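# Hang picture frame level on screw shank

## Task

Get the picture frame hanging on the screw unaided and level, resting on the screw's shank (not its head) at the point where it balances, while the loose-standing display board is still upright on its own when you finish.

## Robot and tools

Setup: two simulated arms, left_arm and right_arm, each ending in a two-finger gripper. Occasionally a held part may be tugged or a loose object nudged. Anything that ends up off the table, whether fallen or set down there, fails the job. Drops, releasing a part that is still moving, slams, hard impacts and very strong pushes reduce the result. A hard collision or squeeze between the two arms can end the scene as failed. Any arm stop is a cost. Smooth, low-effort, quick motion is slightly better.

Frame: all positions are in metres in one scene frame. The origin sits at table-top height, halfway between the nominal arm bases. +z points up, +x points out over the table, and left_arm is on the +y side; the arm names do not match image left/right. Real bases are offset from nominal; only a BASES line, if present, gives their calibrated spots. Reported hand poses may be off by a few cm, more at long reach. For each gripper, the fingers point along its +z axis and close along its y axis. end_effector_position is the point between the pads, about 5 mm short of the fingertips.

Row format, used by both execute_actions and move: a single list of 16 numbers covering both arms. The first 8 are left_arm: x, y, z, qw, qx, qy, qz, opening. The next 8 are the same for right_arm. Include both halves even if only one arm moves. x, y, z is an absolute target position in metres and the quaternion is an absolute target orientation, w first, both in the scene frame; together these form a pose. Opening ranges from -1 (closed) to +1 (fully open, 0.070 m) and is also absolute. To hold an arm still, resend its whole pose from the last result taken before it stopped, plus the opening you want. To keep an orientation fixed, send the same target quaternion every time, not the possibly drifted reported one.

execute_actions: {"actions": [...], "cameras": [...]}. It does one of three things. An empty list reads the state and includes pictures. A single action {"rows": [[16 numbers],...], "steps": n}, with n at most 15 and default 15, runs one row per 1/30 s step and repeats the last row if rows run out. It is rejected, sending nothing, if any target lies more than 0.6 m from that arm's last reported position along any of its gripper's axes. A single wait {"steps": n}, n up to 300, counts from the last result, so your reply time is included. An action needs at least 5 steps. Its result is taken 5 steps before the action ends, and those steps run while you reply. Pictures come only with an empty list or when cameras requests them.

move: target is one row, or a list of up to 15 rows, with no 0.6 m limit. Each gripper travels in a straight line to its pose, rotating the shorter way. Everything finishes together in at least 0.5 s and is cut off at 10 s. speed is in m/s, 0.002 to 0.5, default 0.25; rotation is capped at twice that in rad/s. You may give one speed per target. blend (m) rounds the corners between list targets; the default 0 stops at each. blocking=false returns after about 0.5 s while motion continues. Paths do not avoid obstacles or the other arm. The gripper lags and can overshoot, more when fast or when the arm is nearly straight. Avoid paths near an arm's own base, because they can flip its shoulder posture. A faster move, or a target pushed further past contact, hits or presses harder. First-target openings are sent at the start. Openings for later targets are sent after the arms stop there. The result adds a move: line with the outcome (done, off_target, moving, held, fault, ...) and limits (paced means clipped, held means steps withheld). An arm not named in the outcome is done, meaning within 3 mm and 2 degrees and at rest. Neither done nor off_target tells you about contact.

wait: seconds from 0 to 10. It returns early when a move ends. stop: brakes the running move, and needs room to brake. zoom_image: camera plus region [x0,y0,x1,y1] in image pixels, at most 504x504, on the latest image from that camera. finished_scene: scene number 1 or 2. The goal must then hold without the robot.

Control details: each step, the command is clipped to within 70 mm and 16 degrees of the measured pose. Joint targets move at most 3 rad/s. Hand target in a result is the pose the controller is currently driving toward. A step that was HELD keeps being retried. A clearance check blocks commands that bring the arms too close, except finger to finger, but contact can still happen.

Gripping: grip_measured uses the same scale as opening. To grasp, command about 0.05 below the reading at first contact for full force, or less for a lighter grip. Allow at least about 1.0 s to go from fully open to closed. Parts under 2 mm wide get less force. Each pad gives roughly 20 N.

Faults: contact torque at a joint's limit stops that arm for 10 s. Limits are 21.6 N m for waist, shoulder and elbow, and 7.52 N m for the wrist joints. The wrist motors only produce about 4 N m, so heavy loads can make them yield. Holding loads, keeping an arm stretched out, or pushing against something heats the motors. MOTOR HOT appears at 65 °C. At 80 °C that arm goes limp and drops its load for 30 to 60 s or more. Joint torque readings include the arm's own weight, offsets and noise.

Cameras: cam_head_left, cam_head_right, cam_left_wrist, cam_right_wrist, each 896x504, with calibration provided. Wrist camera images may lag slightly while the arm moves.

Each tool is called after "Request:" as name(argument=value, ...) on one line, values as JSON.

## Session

Request:
execute_actions(actions=[], cameras=["all"])

Scene clock: 0.00 s of 4500.00 s.
left_arm: end_effector_position=(+0.4202, +0.3387, +0.3327) grip_measured=+0.98 end_effector_quat_wxyz=(+0.569, -0.093, +0.773, -0.263) | right_arm: end_effector_position=(+0.0592, +0.1070, +0.2848) grip_measured=+0.98 end_effector_quat_wxyz=(-0.315, +0.854, -0.247, -0.332)
Joint positions: left_arm=[0.682 1.54 -1.063 -1.578 0.957 1.346 0.069] | right_arm=[1.098 1.584 -1.251 0.984 0.989 -1.935 0.069]
Joint torques (N m): no reading
Motor temperatures (°C): left_arm=[30 31 32 32 35 29] | right_arm=[29 30 32 34 37 31]
Hand target: left_arm +0.4202, +0.3387, +0.3327; +0.569, -0.093, +0.773, -0.263 | right_arm +0.0592, +0.1070, +0.2848; -0.315, +0.854, -0.247, -0.332
camera_calibration:
cam_left_wrist: T_world_to_cam=[[-0.138706, -0.855818, 0.498333, 0.185907], [-0.798703, -0.200837, -0.56722, 0.592892], [0.585521, -0.476697, -0.655687, 0.255288], [0, 0, 0, 1]] pos_world=[0.349855, 0.399872, 0.411046]
cam_right_wrist: T_world_to_cam=[[0.659874, 0.664269, 0.351161, -0.209506], [0.748517, -0.621891, -0.230161, 0.0814786], [0.0654945, 0.414727, -0.907586, 0.32858], [0, 0, 0, 1]] pos_world=[0.0557395, 0.0535684, 0.390538]

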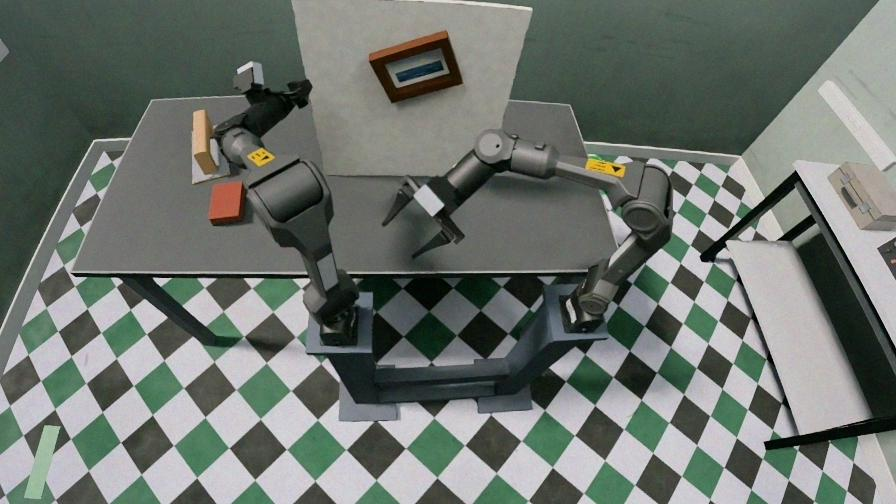

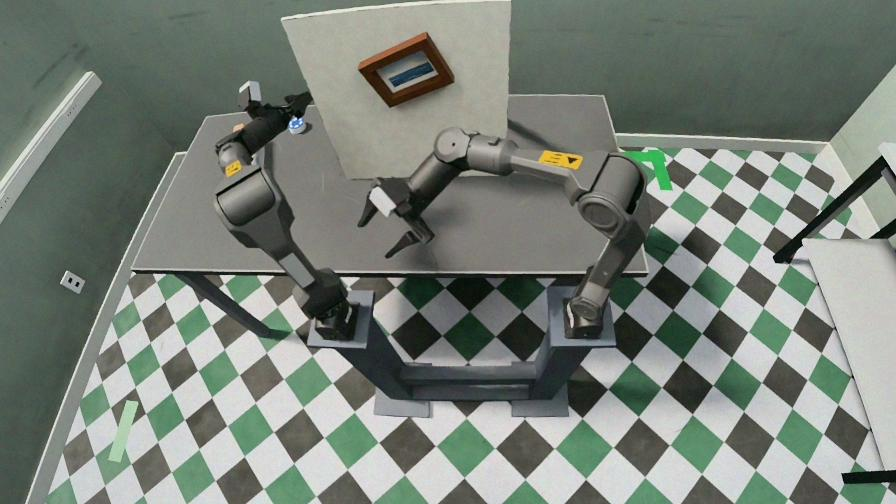

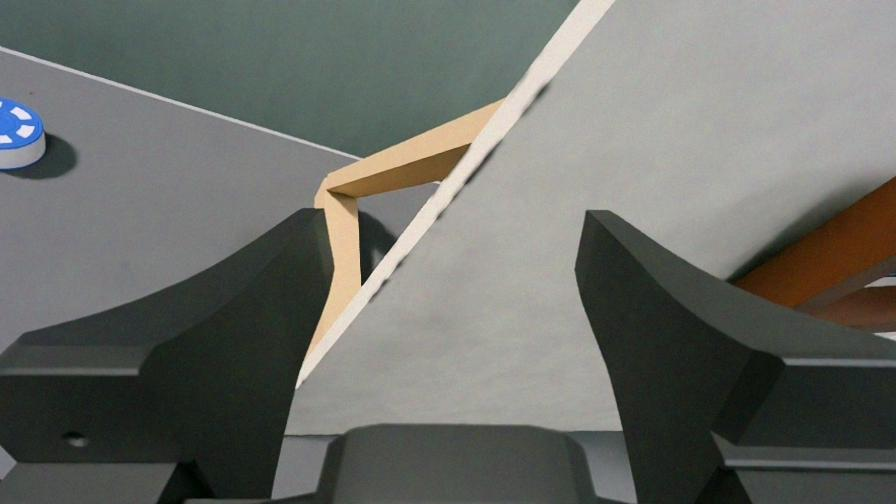

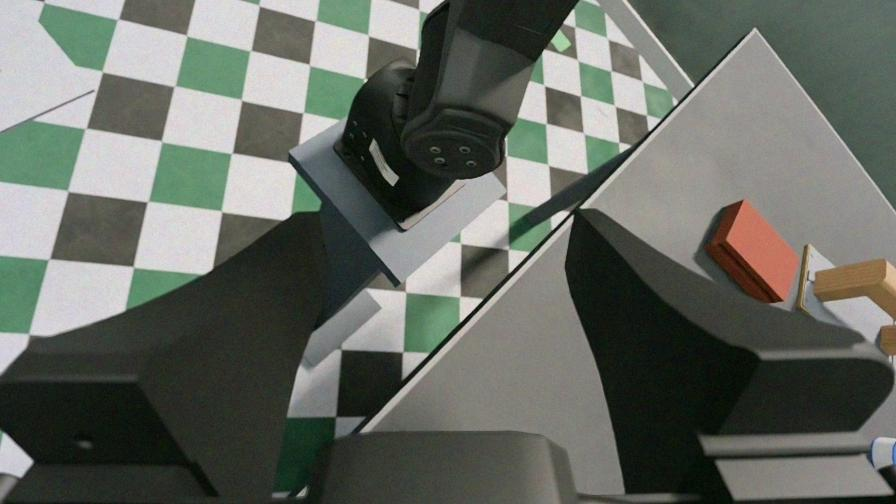

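Request:
zoom_image(camera="cam_head_left", region=[360, 20, 470, 110])

Request:
zoom_image(camera="cam_head_right", region=[350, 22, 460, 112])

Request:
zoom_image(camera="cam_head_left", region=[280, 0, 540, 190])

Request:
zoom_image(camera="cam_head_right", region=[270, 0, 530, 190])

Scaled by 4.582 from the camera's 896x504 image, which has a finer 1280x720 frame.

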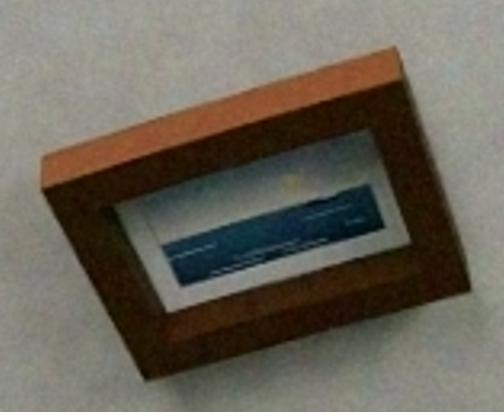

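Scaled by 4.582 from the camera's 896x504 image, which has a finer 1280x720 frame.

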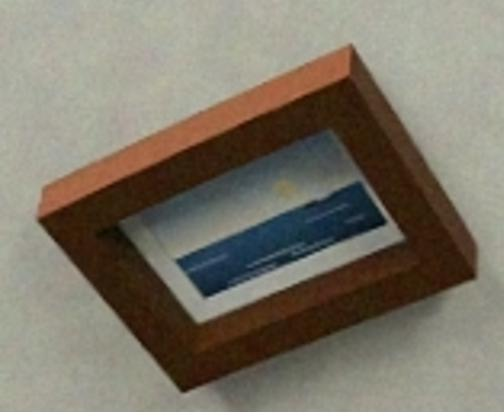

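Scaled by 1.938 from the camera's 896x504 image, which has a finer 1280x720 frame.

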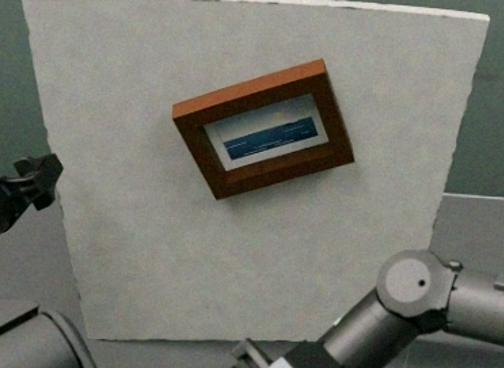

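Scaled by 1.938 from the camera's 896x504 image, which has a finer 1280x720 frame.

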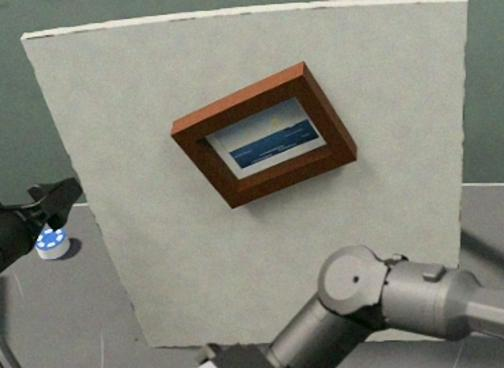

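Request:
move(target=[0.4202,0.3387,0.3327,0.569,-0.093,0.773,-0.263,1.0,0.20,-0.10,0.42,0.6526,-0.1908,0.7122,0.1748,1.0], speed=0.35)

Scene clock: 13.77 s of 4500.00 s.
left_arm: end_effector_position=(+0.4202, +0.3388, +0.3324) grip_measured=+0.98 end_effector_quat_wxyz=(+0.569, -0.093, +0.773, -0.263) | right_arm: end_effector_position=(+0.2000, -0.0998, +0.4197) grip_measured=+0.98 end_effector_quat_wxyz=(+0.652, -0.191, +0.712, +0.174)
Joint positions: left_arm=[0.682 1.54 -1.062 -1.579 0.956 1.346 0.069] | right_arm=[1.629 0.856 -0.797 1.686 -1.087 -1.65 0.069]
Joint torques (N m): left_arm=[-0.82 -6.85 -2.28 -0.85 0.14 0.05] | right_arm=[-0.17 -0.97 -4.25 -1.16 0.16 0.05]
Motor temperatures (°C): left_arm=[30 31 32 32 35 29] | right_arm=[29 30 33 34 37 31]
Hand target: left_arm +0.4202, +0.3387, +0.3327; +0.569, -0.093, +0.773, -0.263 | right_arm +0.2000, -0.1000, +0.4200; +0.653, -0.191, +0.712, +0.175
Off the commanded pose: left_arm 0.000 m, 0 deg | right_arm 0.000 m, 0 deg.
Kept back: nothing.
move: done
camera_calibration:
cam_left_wrist: T_world_to_cam=[[-0.137538, -0.855516, 0.499174, 0.185277], [-0.798693, -0.202268, -0.566725, 0.593115], [0.58581, -0.476633, -0.655475, 0.254992], [0, 0, 0, 1]] pos_world=[0.349823, 0.400014, 0.410789]
cam_right_wrist: T_world_to_cam=[[0.487735, -0.872197, -0.0372312, -0.168278], [-0.605152, -0.307049, -0.734515, 0.392382], [0.62921, 0.380779, -0.67757, 0.314862], [0, 0, 0, 1]] pos_world=[0.121411, -0.146185, 0.495287]

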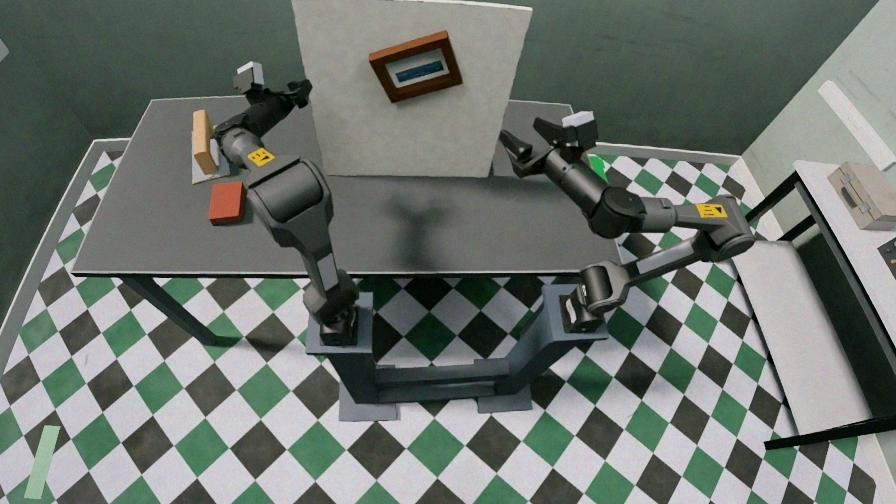

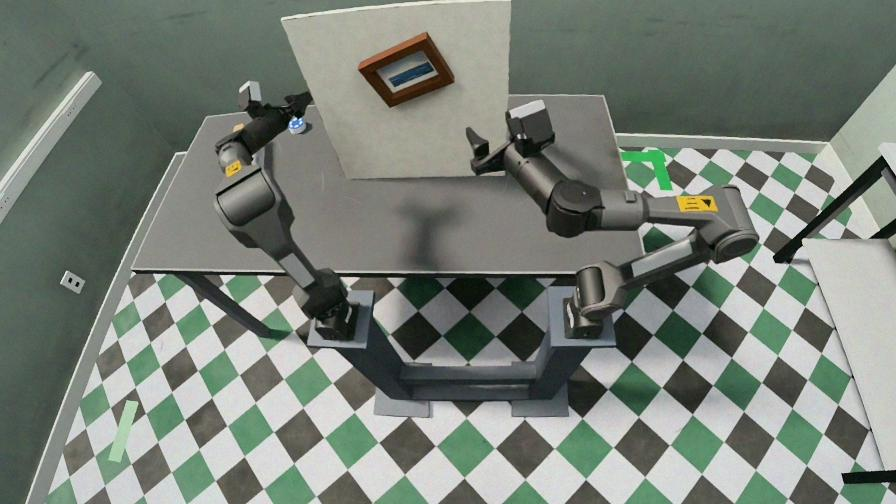

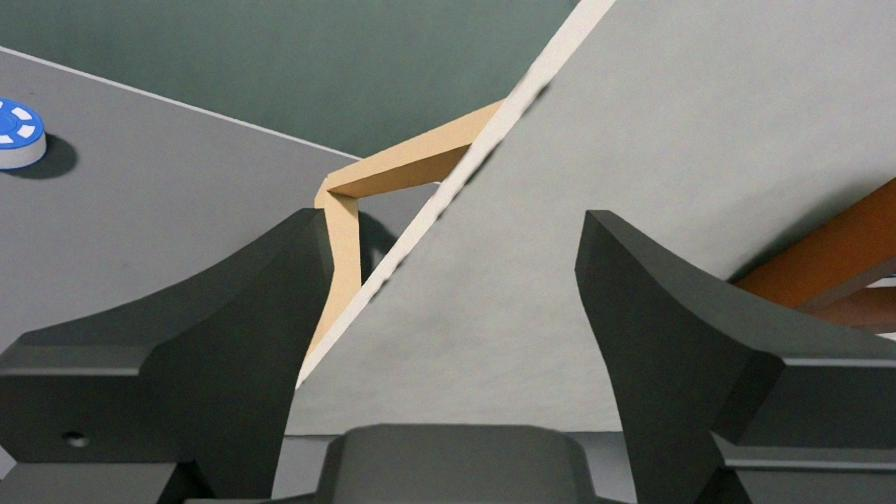

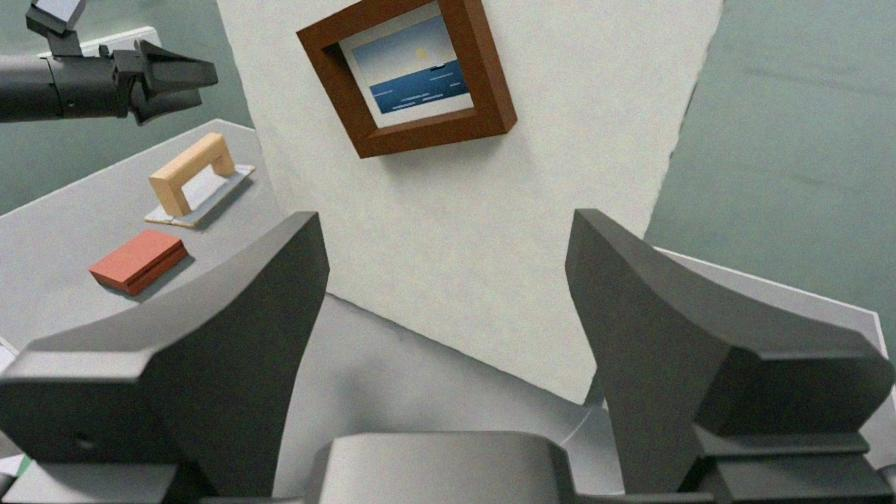

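Request:
zoom_image(camera="cam_right_wrist", region=[280, 0, 540, 170])

Request:
zoom_image(camera="cam_right_wrist", region=[310, 270, 620, 430])

Scaled by 1.938 from the camera's 896x504 image, which has a finer 1280x720 frame.

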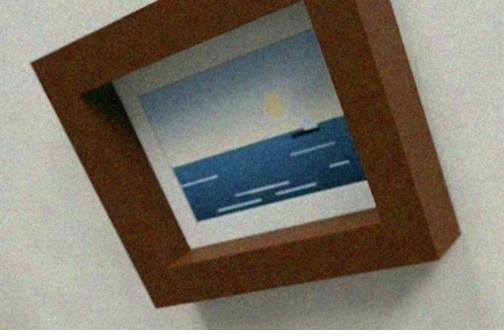

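Scaled by 1.626 from the camera's 896x504 image, which has a finer 1280x720 frame.

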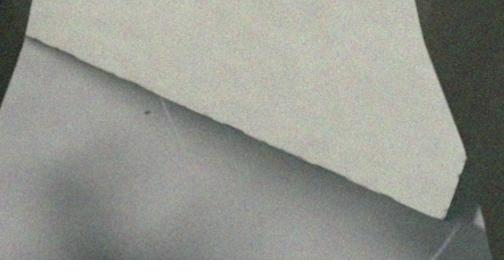

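Request:
move(target=[0.4202,0.3387,0.3327,0.569,-0.093,0.773,-0.263,1.0,0.335,0.023,0.325,0.5038,0.3418,0.6566,0.4454,1.0], speed=0.3)

Request:
zoom_image(camera="cam_right_wrist", region=[200, 60, 700, 440])

Scene clock: 21.57 s of 4500.00 s.
left_arm: end_effector_position=(+0.4202, +0.3388, +0.3324) grip_measured=+0.98 end_effector_quat_wxyz=(+0.569, -0.093, +0.773, -0.263) | right_arm: end_effector_position=(+0.3350, +0.0235, +0.3248) grip_measured=+0.98 end_effector_quat_wxyz=(+0.504, +0.342, +0.657, +0.445)
Joint positions: left_arm=[0.682 1.54 -1.062 -1.579 0.956 1.346 0.069] | right_arm=[1.216 1.666 -1.07 1.329 -0.984 0.184 0.069]
Joint torques (N m): left_arm=[-0.7 -6.7 -2.24 -0.79 0.22 0.04] | right_arm=[0.09 -7.11 -3.51 -0.93 -0.55 -0.21]
Motor temperatures (°C): left_arm=[30 31 32 32 35 29] | right_arm=[29 30 33 34 37 31]
Hand target: left_arm +0.4202, +0.3387, +0.3327; +0.569, -0.093, +0.773, -0.263 | right_arm +0.3350, +0.0230, +0.3250; +0.504, +0.342, +0.657, +0.445
Off the commanded pose: left_arm 0.000 m, 0 deg | right_arm 0.001 m, 0 deg.
Kept back: nothing.
move: done
camera_calibration:
cam_left_wrist: T_world_to_cam=[[-0.137538, -0.855516, 0.499174, 0.185277], [-0.798693, -0.202268, -0.566725, 0.593115], [0.58581, -0.476633, -0.655475, 0.254992], [0, 0, 0, 1]] pos_world=[0.349823, 0.400014, 0.410789]
cam_right_wrist: T_world_to_cam=[[-0.0196436, -0.337163, -0.941241, 0.320834], [-0.794732, 0.576483, -0.189916, 0.308062], [0.606642, 0.744304, -0.279278, -0.0116836], [0, 0, 0, 1]] pos_world=[0.258217, -0.0607229, 0.357225]

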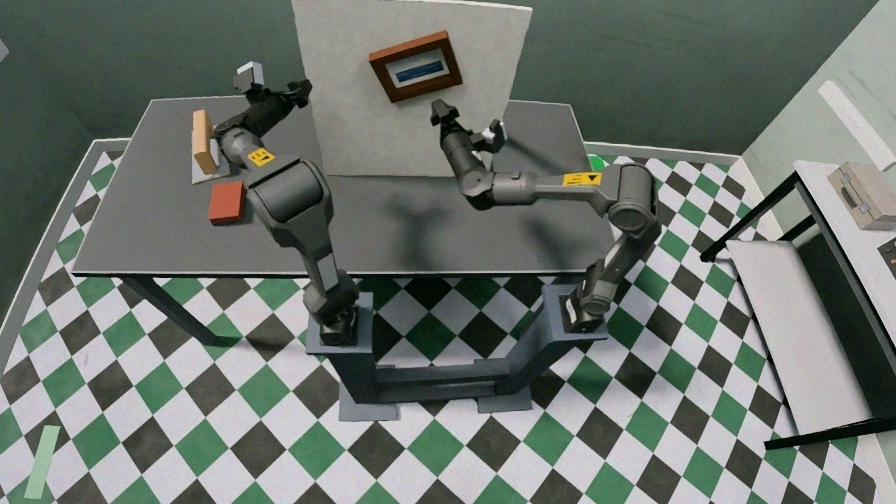

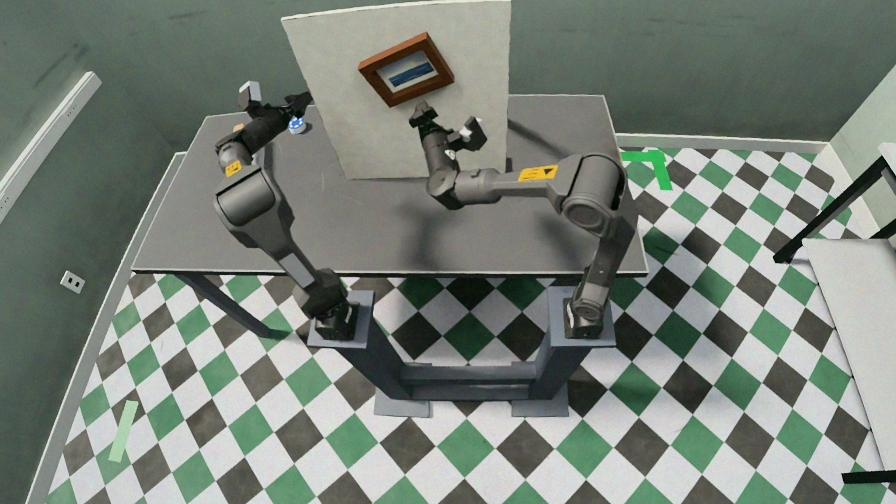

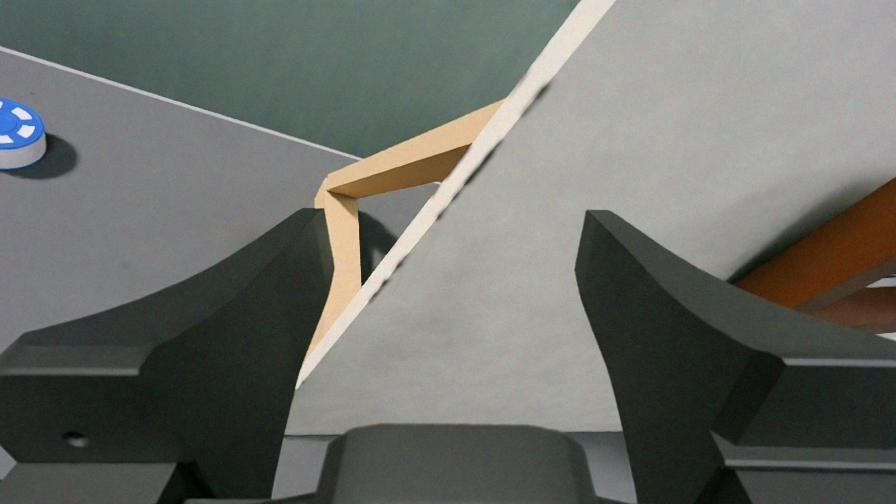

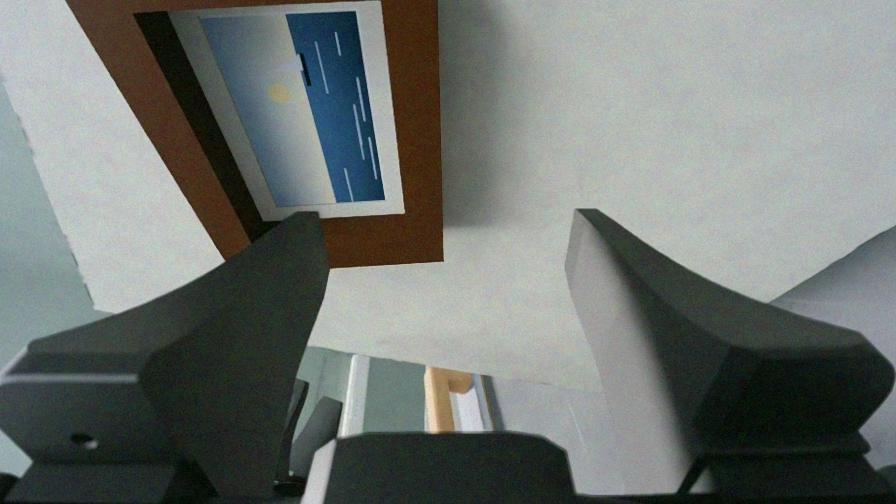

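Scaled by 1.008 from the camera's 896x504 image, which has a finer 1280x720 frame.

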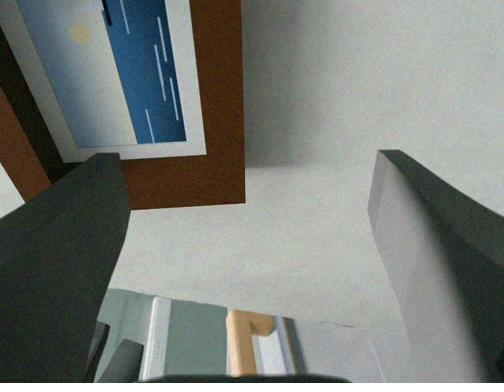

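Request:
zoom_image(camera="cam_head_left", region=[360, 20, 520, 140])

Request:
zoom_image(camera="cam_head_right", region=[350, 20, 510, 140])

Scaled by 3.150 from the camera's 896x504 image, which has a finer 1280x720 frame.

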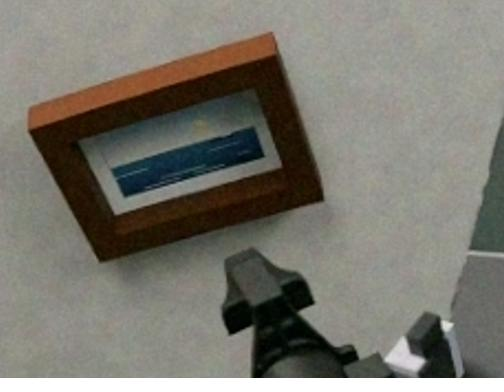

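Scaled by 3.150 from the camera's 896x504 image, which has a finer 1280x720 frame.

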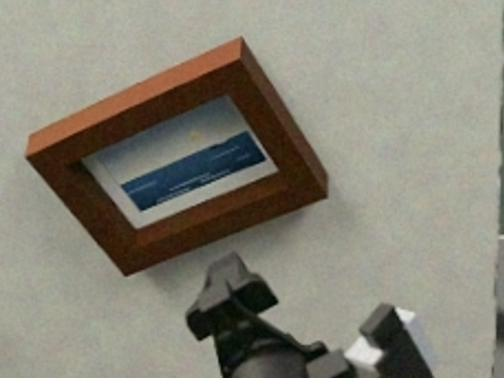

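Request:
move(target=[0.4202,0.3387,0.3327,0.569,-0.093,0.773,-0.263,1.0,0.375,0.037,0.330,0.5038,0.3418,0.6566,0.4454,1.0], speed=0.1)

Request:
zoom_image(camera="cam_right_wrist", region=[250, 0, 650, 300])

Request:
zoom_image(camera="cam_head_left", region=[370, 25, 480, 125])

Request:
zoom_image(camera="cam_head_right", region=[355, 25, 465, 125])

Scene clock: 26.80 s of 4500.00 s.
left_arm: end_effector_position=(+0.4202, +0.3388, +0.3324) grip_measured=+0.98 end_effector_quat_wxyz=(+0.569, -0.093, +0.773, -0.263) | right_arm: end_effector_position=(+0.3755, +0.0371, +0.3301) grip_measured=+0.98 end_effector_quat_wxyz=(+0.504, +0.342, +0.656, +0.445)
Joint positions: left_arm=[0.682 1.54 -1.062 -1.579 0.956 1.346 0.069] | right_arm=[1.116 1.755 -1.211 1.304 -0.886 0.15 0.069]
Joint torques (N m): left_arm=[-0.73 -6.7 -2.41 -0.71 0.24 0.02] | right_arm=[0.66 -7.58 -3.49 -0.84 -0.55 0.02]
Motor temperatures (°C): left_arm=[30 32 32 32 35 29] | right_arm=[29 30 33 34 38 31]
Hand target: left_arm +0.4202, +0.3387, +0.3327; +0.569, -0.093, +0.773, -0.263 | right_arm +0.3750, +0.0370, +0.3300; +0.504, +0.342, +0.657, +0.445
Off the commanded pose: left_arm 0.000 m, 0 deg | right_arm 0.001 m, 0 deg.
Kept back: nothing.
move: done
camera_calibration:
cam_left_wrist: T_world_to_cam=[[-0.137538, -0.855516, 0.499174, 0.185277], [-0.798693, -0.202268, -0.566725, 0.593115], [0.58581, -0.476633, -0.655475, 0.254992], [0, 0, 0, 1]] pos_world=[0.349823, 0.400014, 0.410789]
cam_right_wrist: T_world_to_cam=[[-0.0196801, -0.336672, -0.941416, 0.331318], [-0.794072, 0.5774, -0.189892, 0.333153], [0.607506, 0.743815, -0.278705, -0.0453499], [0, 0, 0, 1]] pos_world=[0.298618, -0.0470853, 0.362531]

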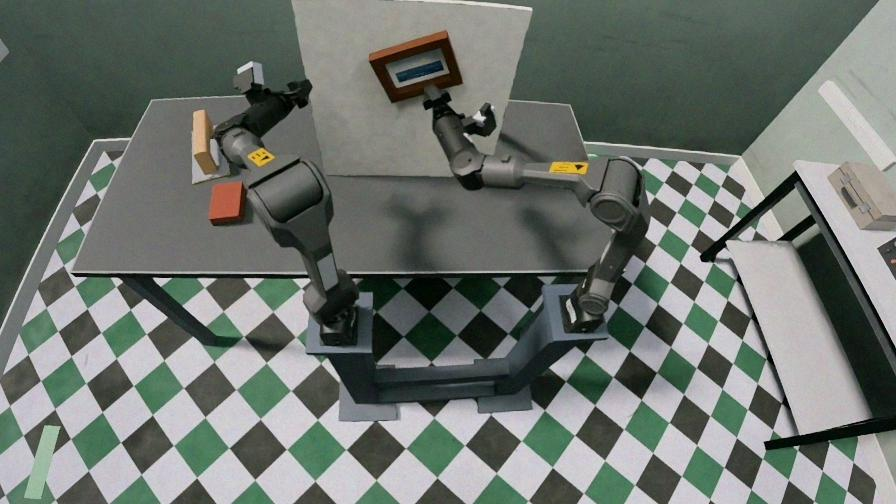

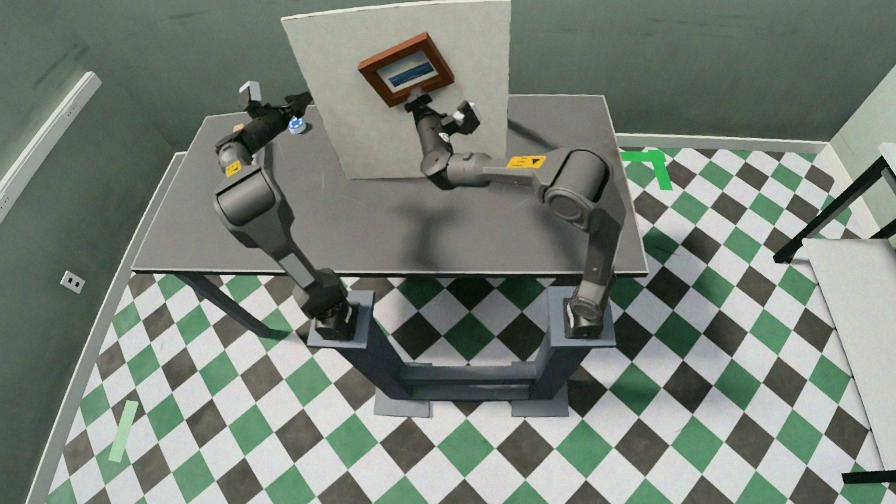

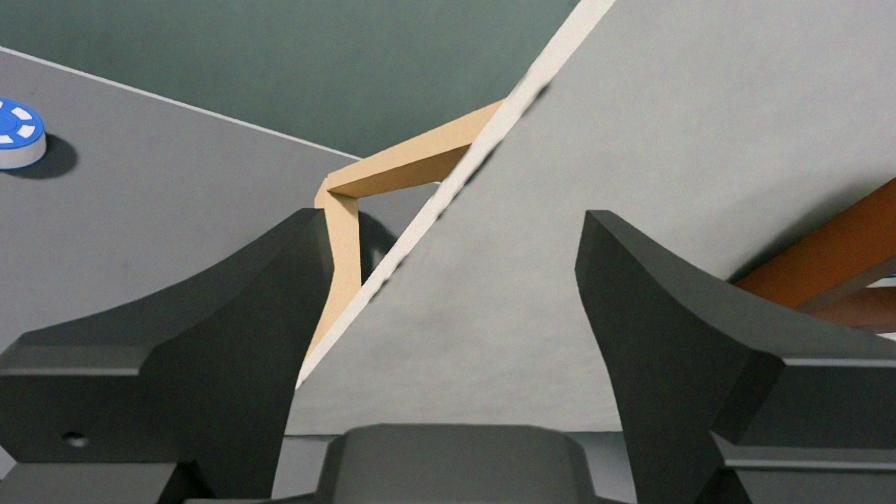

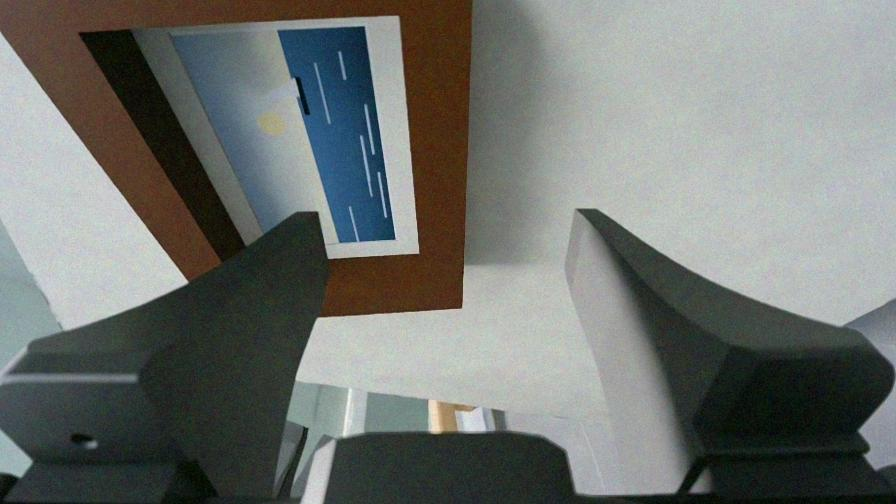

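Scaled by 1.260 from the camera's 896x504 image, which has a finer 1280x720 frame.

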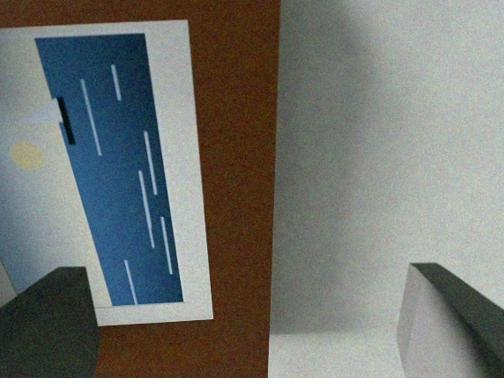

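Scaled by 4.582 from the camera's 896x504 image, which has a finer 1280x720 frame.

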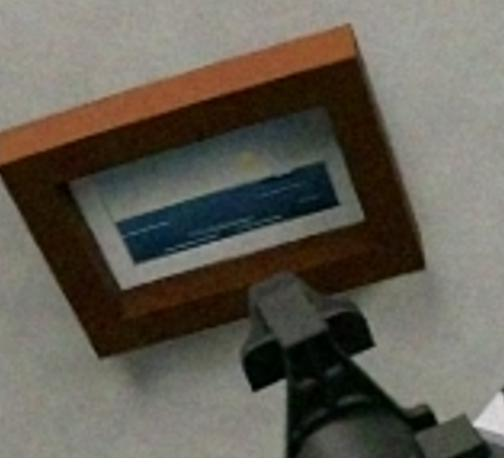

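Scaled by 4.582 from the camera's 896x504 image, which has a finer 1280x720 frame.

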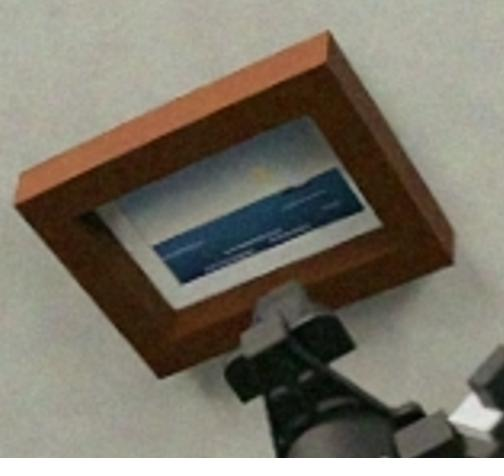

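Request:
move(target=[0.4202,0.3387,0.3327,0.569,-0.093,0.773,-0.263,1.0,0.403,0.061,0.3243,0.5038,0.3418,0.6566,0.4454,1.0], speed=0.1, cameras=["cam_head_left","cam_head_right","cam_right_wrist"])

Request:
zoom_image(camera="cam_head_left", region=[370, 25, 480, 125])

Request:
zoom_image(camera="cam_head_right", region=[355, 25, 465, 125])

Scene clock: 29.93 s of 4500.00 s.
left_arm: end_effector_position=(+0.4202, +0.3388, +0.3324) grip_measured=+0.98 end_effector_quat_wxyz=(+0.569, -0.093, +0.773, -0.263) | right_arm: end_effector_position=(+0.4032, +0.0614, +0.3242) grip_measured=+0.98 end_effector_quat_wxyz=(+0.504, +0.341, +0.657, +0.445)
Joint positions: left_arm=[0.682 1.54 -1.062 -1.579 0.956 1.346 0.069] | right_arm=[1.078 1.875 -1.361 1.303 -0.845 0.124 0.069]
Joint torques (N m): left_arm=[-0.49 -6.46 -2.55 -0.66 0.29 0.03] | right_arm=[0.26 -9.04 -3.54 -0.74 -0.48 -0.04]
Motor temperatures (°C): left_arm=[30 32 32 32 35 29] | right_arm=[29 30 33 34 38 31]
Hand target: left_arm +0.4202, +0.3387, +0.3327; +0.569, -0.093, +0.773, -0.263 | right_arm +0.4030, +0.0610, +0.3243; +0.504, +0.342, +0.657, +0.445
Off the commanded pose: left_arm 0.000 m, 0 deg | right_arm 0.001 m, 0 deg.
Kept back: nothing.
move: done
camera_calibration:
cam_right_wrist: T_world_to_cam=[[-0.0188383, -0.337524, -0.941128, 0.334134], [-0.794518, 0.576473, -0.190841, 0.340539], [0.606949, 0.744148, -0.279029, -0.0816432], [0, 0, 0, 1]] pos_world=[0.326412, -0.0227787, 0.356671]
Images, in order (width x height): cam_head_left 896x504, cam_head_right 896x504, cam_right_wrist 896x504.

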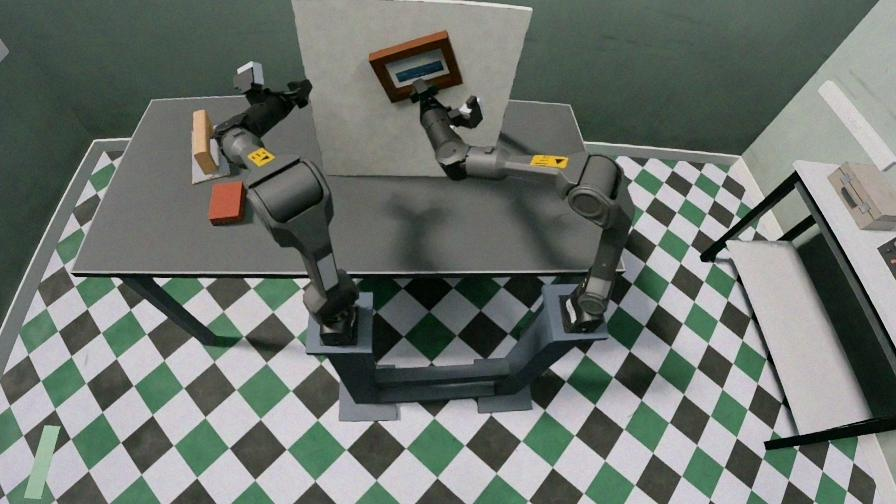

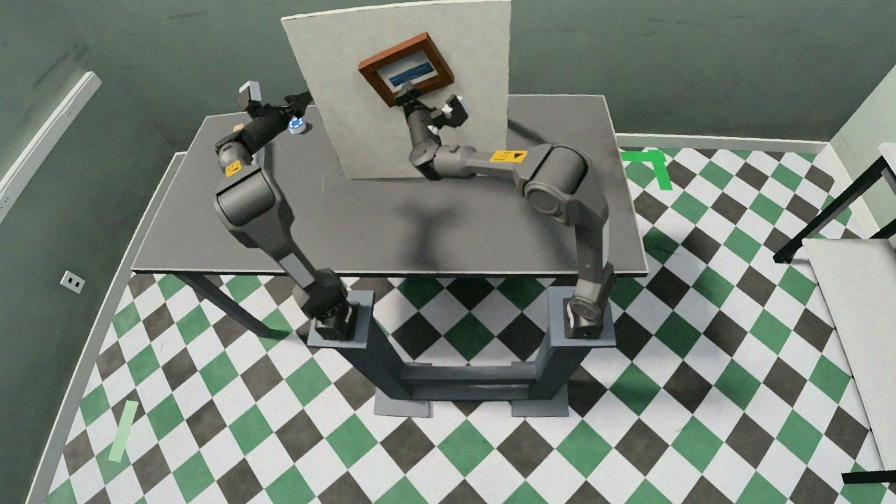

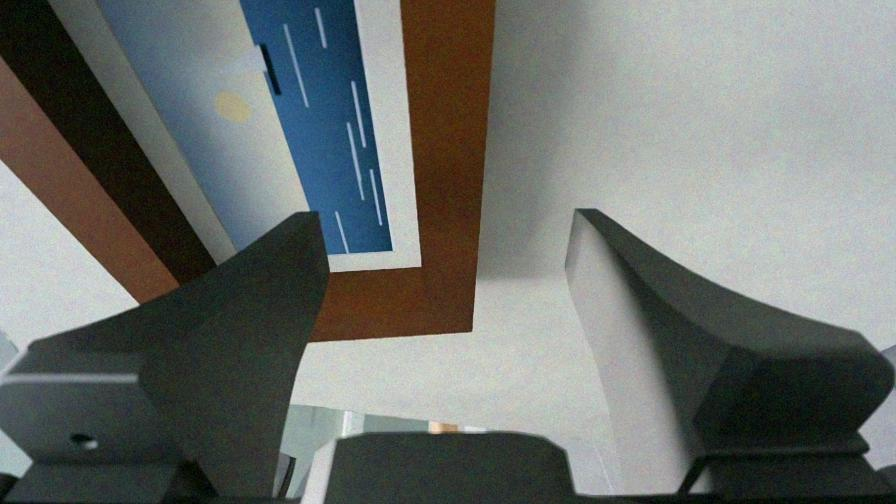

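Scaled by 4.582 from the camera's 896x504 image, which has a finer 1280x720 frame.

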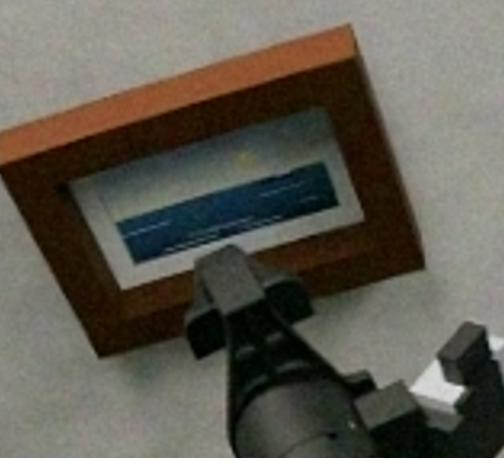

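Scaled by 4.582 from the camera's 896x504 image, which has a finer 1280x720 frame.

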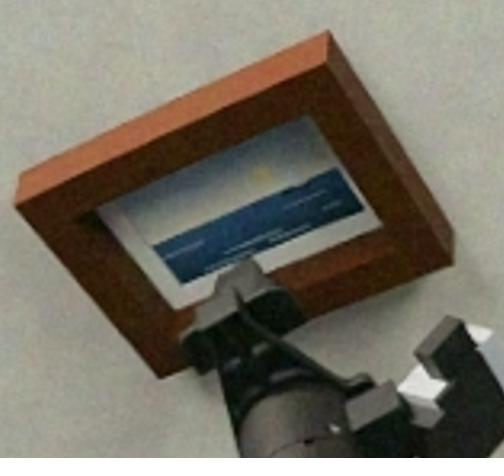

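Request:
move(target=[0.4202,0.3387,0.3327,0.569,-0.093,0.773,-0.263,1.0,0.430,0.0595,0.3243,0.5038,0.3418,0.6566,0.4454,1.0], speed=0.08, cameras=["cam_head_left","cam_head_right","cam_right_wrist"])

Request:
zoom_image(camera="cam_right_wrist", region=[250, 120, 650, 400])

Scene clock: 31.07 s of 4500.00 s.
left_arm: end_effector_position=(+0.4202, +0.3388, +0.3324) grip_measured=+0.98 end_effector_quat_wxyz=(+0.569, -0.093, +0.773, -0.263) | right_arm: end_effector_position=(+0.4305, +0.0593, +0.3243) grip_measured=+0.98 end_effector_quat_wxyz=(+0.504, +0.342, +0.656, +0.445)
Joint positions: left_arm=[0.682 1.54 -1.062 -1.579 0.956 1.346 0.069] | right_arm=[1.012 1.917 -1.426 1.283 -0.781 0.117 0.069]
Joint torques (N m): left_arm=[-0.55 -6.78 -2.54 -0.67 0.33 0] | right_arm=[0.68 -8.44 -3.91 -0.84 -0.52 -0.16]
Motor temperatures (°C): left_arm=[30 32 32 32 35 29] | right_arm=[29 30 33 34 38 31]
Hand target: left_arm +0.4202, +0.3387, +0.3327; +0.569, -0.093, +0.773, -0.263 | right_arm +0.4300, +0.0595, +0.3243; +0.504, +0.342, +0.657, +0.445
Off the commanded pose: left_arm 0.000 m, 0 deg | right_arm 0.000 m, 0 deg.
Kept back: nothing.
move: done
camera_calibration:
cam_right_wrist: T_world_to_cam=[[-0.0202031, -0.336535, -0.941454, 0.334599], [-0.793999, 0.577646, -0.189449, 0.362662], [0.607584, 0.743686, -0.278879, -0.0968498], [0, 0, 0, 1]] pos_world=[0.353557, -0.0248599, 0.356706]
Images, in order (width x height): cam_head_left 896x504, cam_head_right 896x504, cam_right_wrist 896x504.

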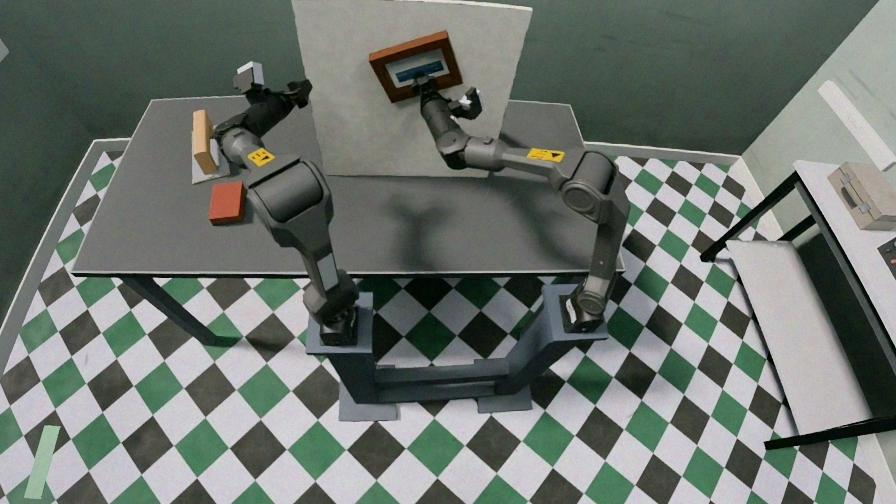

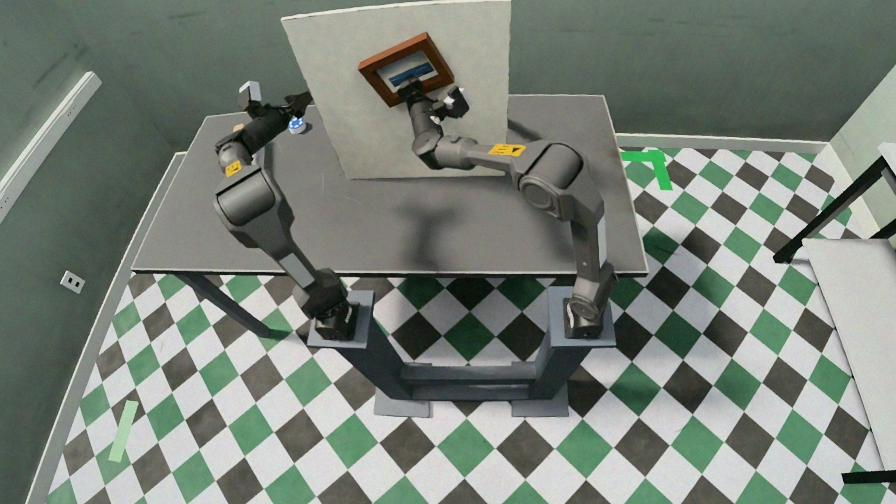

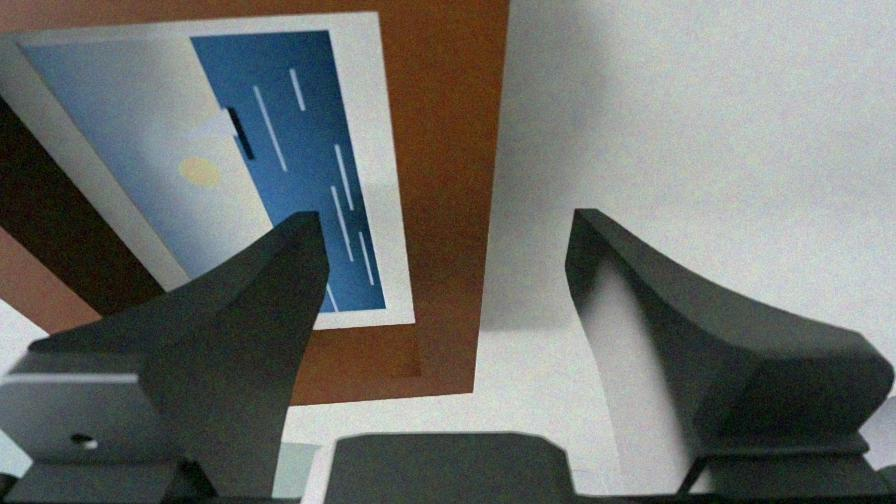

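Scaled by 1.260 from the camera's 896x504 image, which has a finer 1280x720 frame.

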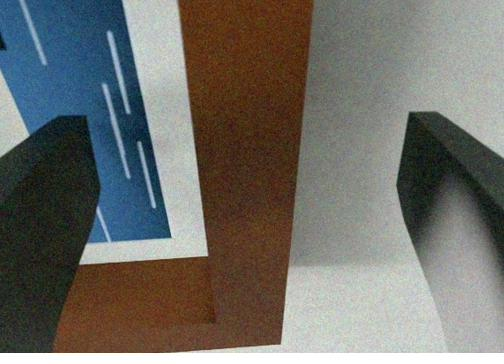

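Request:
move(target=[[0.4202,0.3387,0.3327,0.569,-0.093,0.773,-0.263,1.0,0.430,0.0595,0.3243,0.5038,0.3418,0.6566,0.4454,-0.25],[0.4202,0.3387,0.3327,0.569,-0.093,0.773,-0.263,1.0,0.430,0.0595,0.3243,0.5038,0.3418,0.6566,0.4454,-0.48]], speed=0.1, cameras=["cam_head_left","cam_head_right","cam_right_wrist"])

Scene clock: 34.97 s of 4500.00 s.
left_arm: end_effector_position=(+0.4202, +0.3388, +0.3324) grip_measured=+0.98 end_effector_quat_wxyz=(+0.569, -0.093, +0.773, -0.263) | right_arm: end_effector_position=(+0.4297, +0.0599, +0.3246) grip_measured=-0.44 end_effector_quat_wxyz=(+0.504, +0.341, +0.657, +0.446)
Joint positions: left_arm=[0.682 1.54 -1.062 -1.579 0.956 1.346 0.069] | right_arm=[1.014 1.916 -1.425 1.282 -0.781 0.117 0.02]
Joint torques (N m): left_arm=[-0.45 -6.55 -2.56 -0.6 0.36 -0.01] | right_arm=[-1.1 -8.19 -3.67 -0.45 -0.48 0.09]
Motor temperatures (°C): left_arm=[30 32 32 32 35 29] | right_arm=[29 31 33 34 38 31]
Hand target: left_arm +0.4202, +0.3387, +0.3327; +0.569, -0.093, +0.773, -0.263 | right_arm +0.4300, +0.0595, +0.3243; +0.504, +0.342, +0.657, +0.445
Off the commanded pose: left_arm 0.000 m, 0 deg | right_arm 0.001 m, 0 deg.
Kept back: nothing.
move: done
camera_calibration:
cam_right_wrist: T_world_to_cam=[[-0.0186621, -0.336892, -0.941359, 0.33445], [-0.795095, 0.575849, -0.190321, 0.362603], [0.606198, 0.744917, -0.278607, -0.096292], [0, 0, 0, 1]] pos_world=[0.352918, -0.0244019, 0.357021]
Images, in order (width x height): cam_head_left 896x504, cam_head_right 896x504, cam_right_wrist 896x504.

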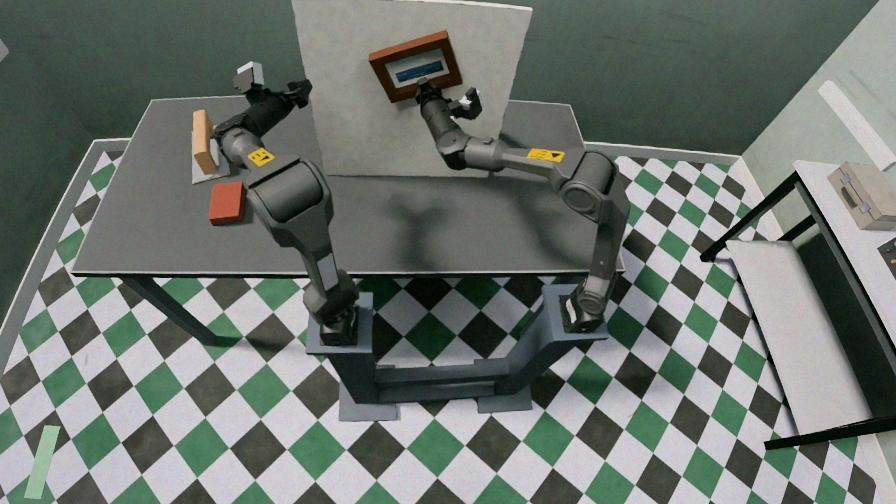

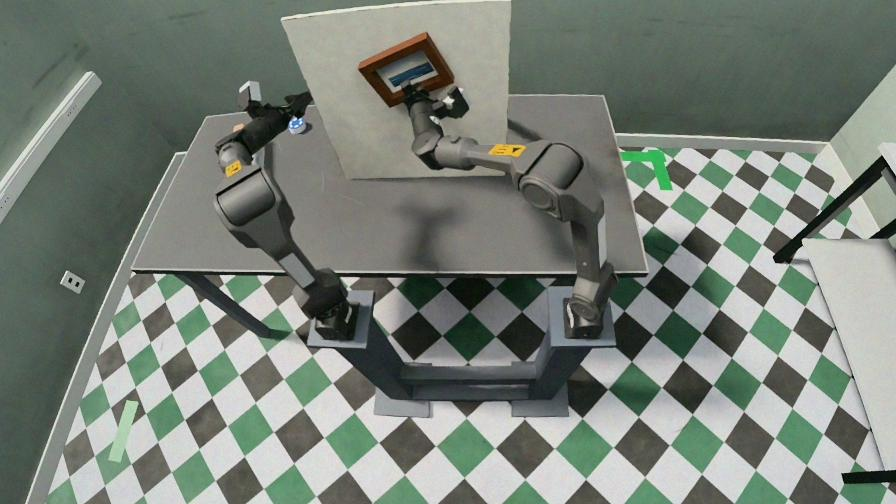

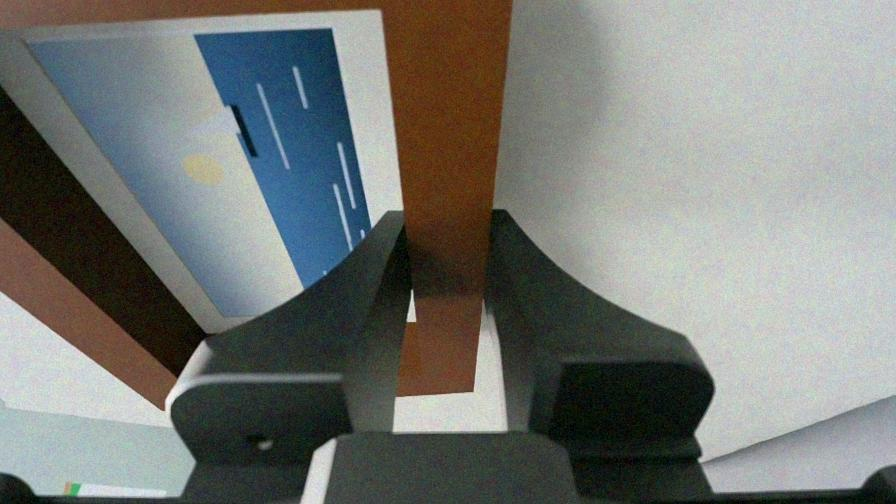

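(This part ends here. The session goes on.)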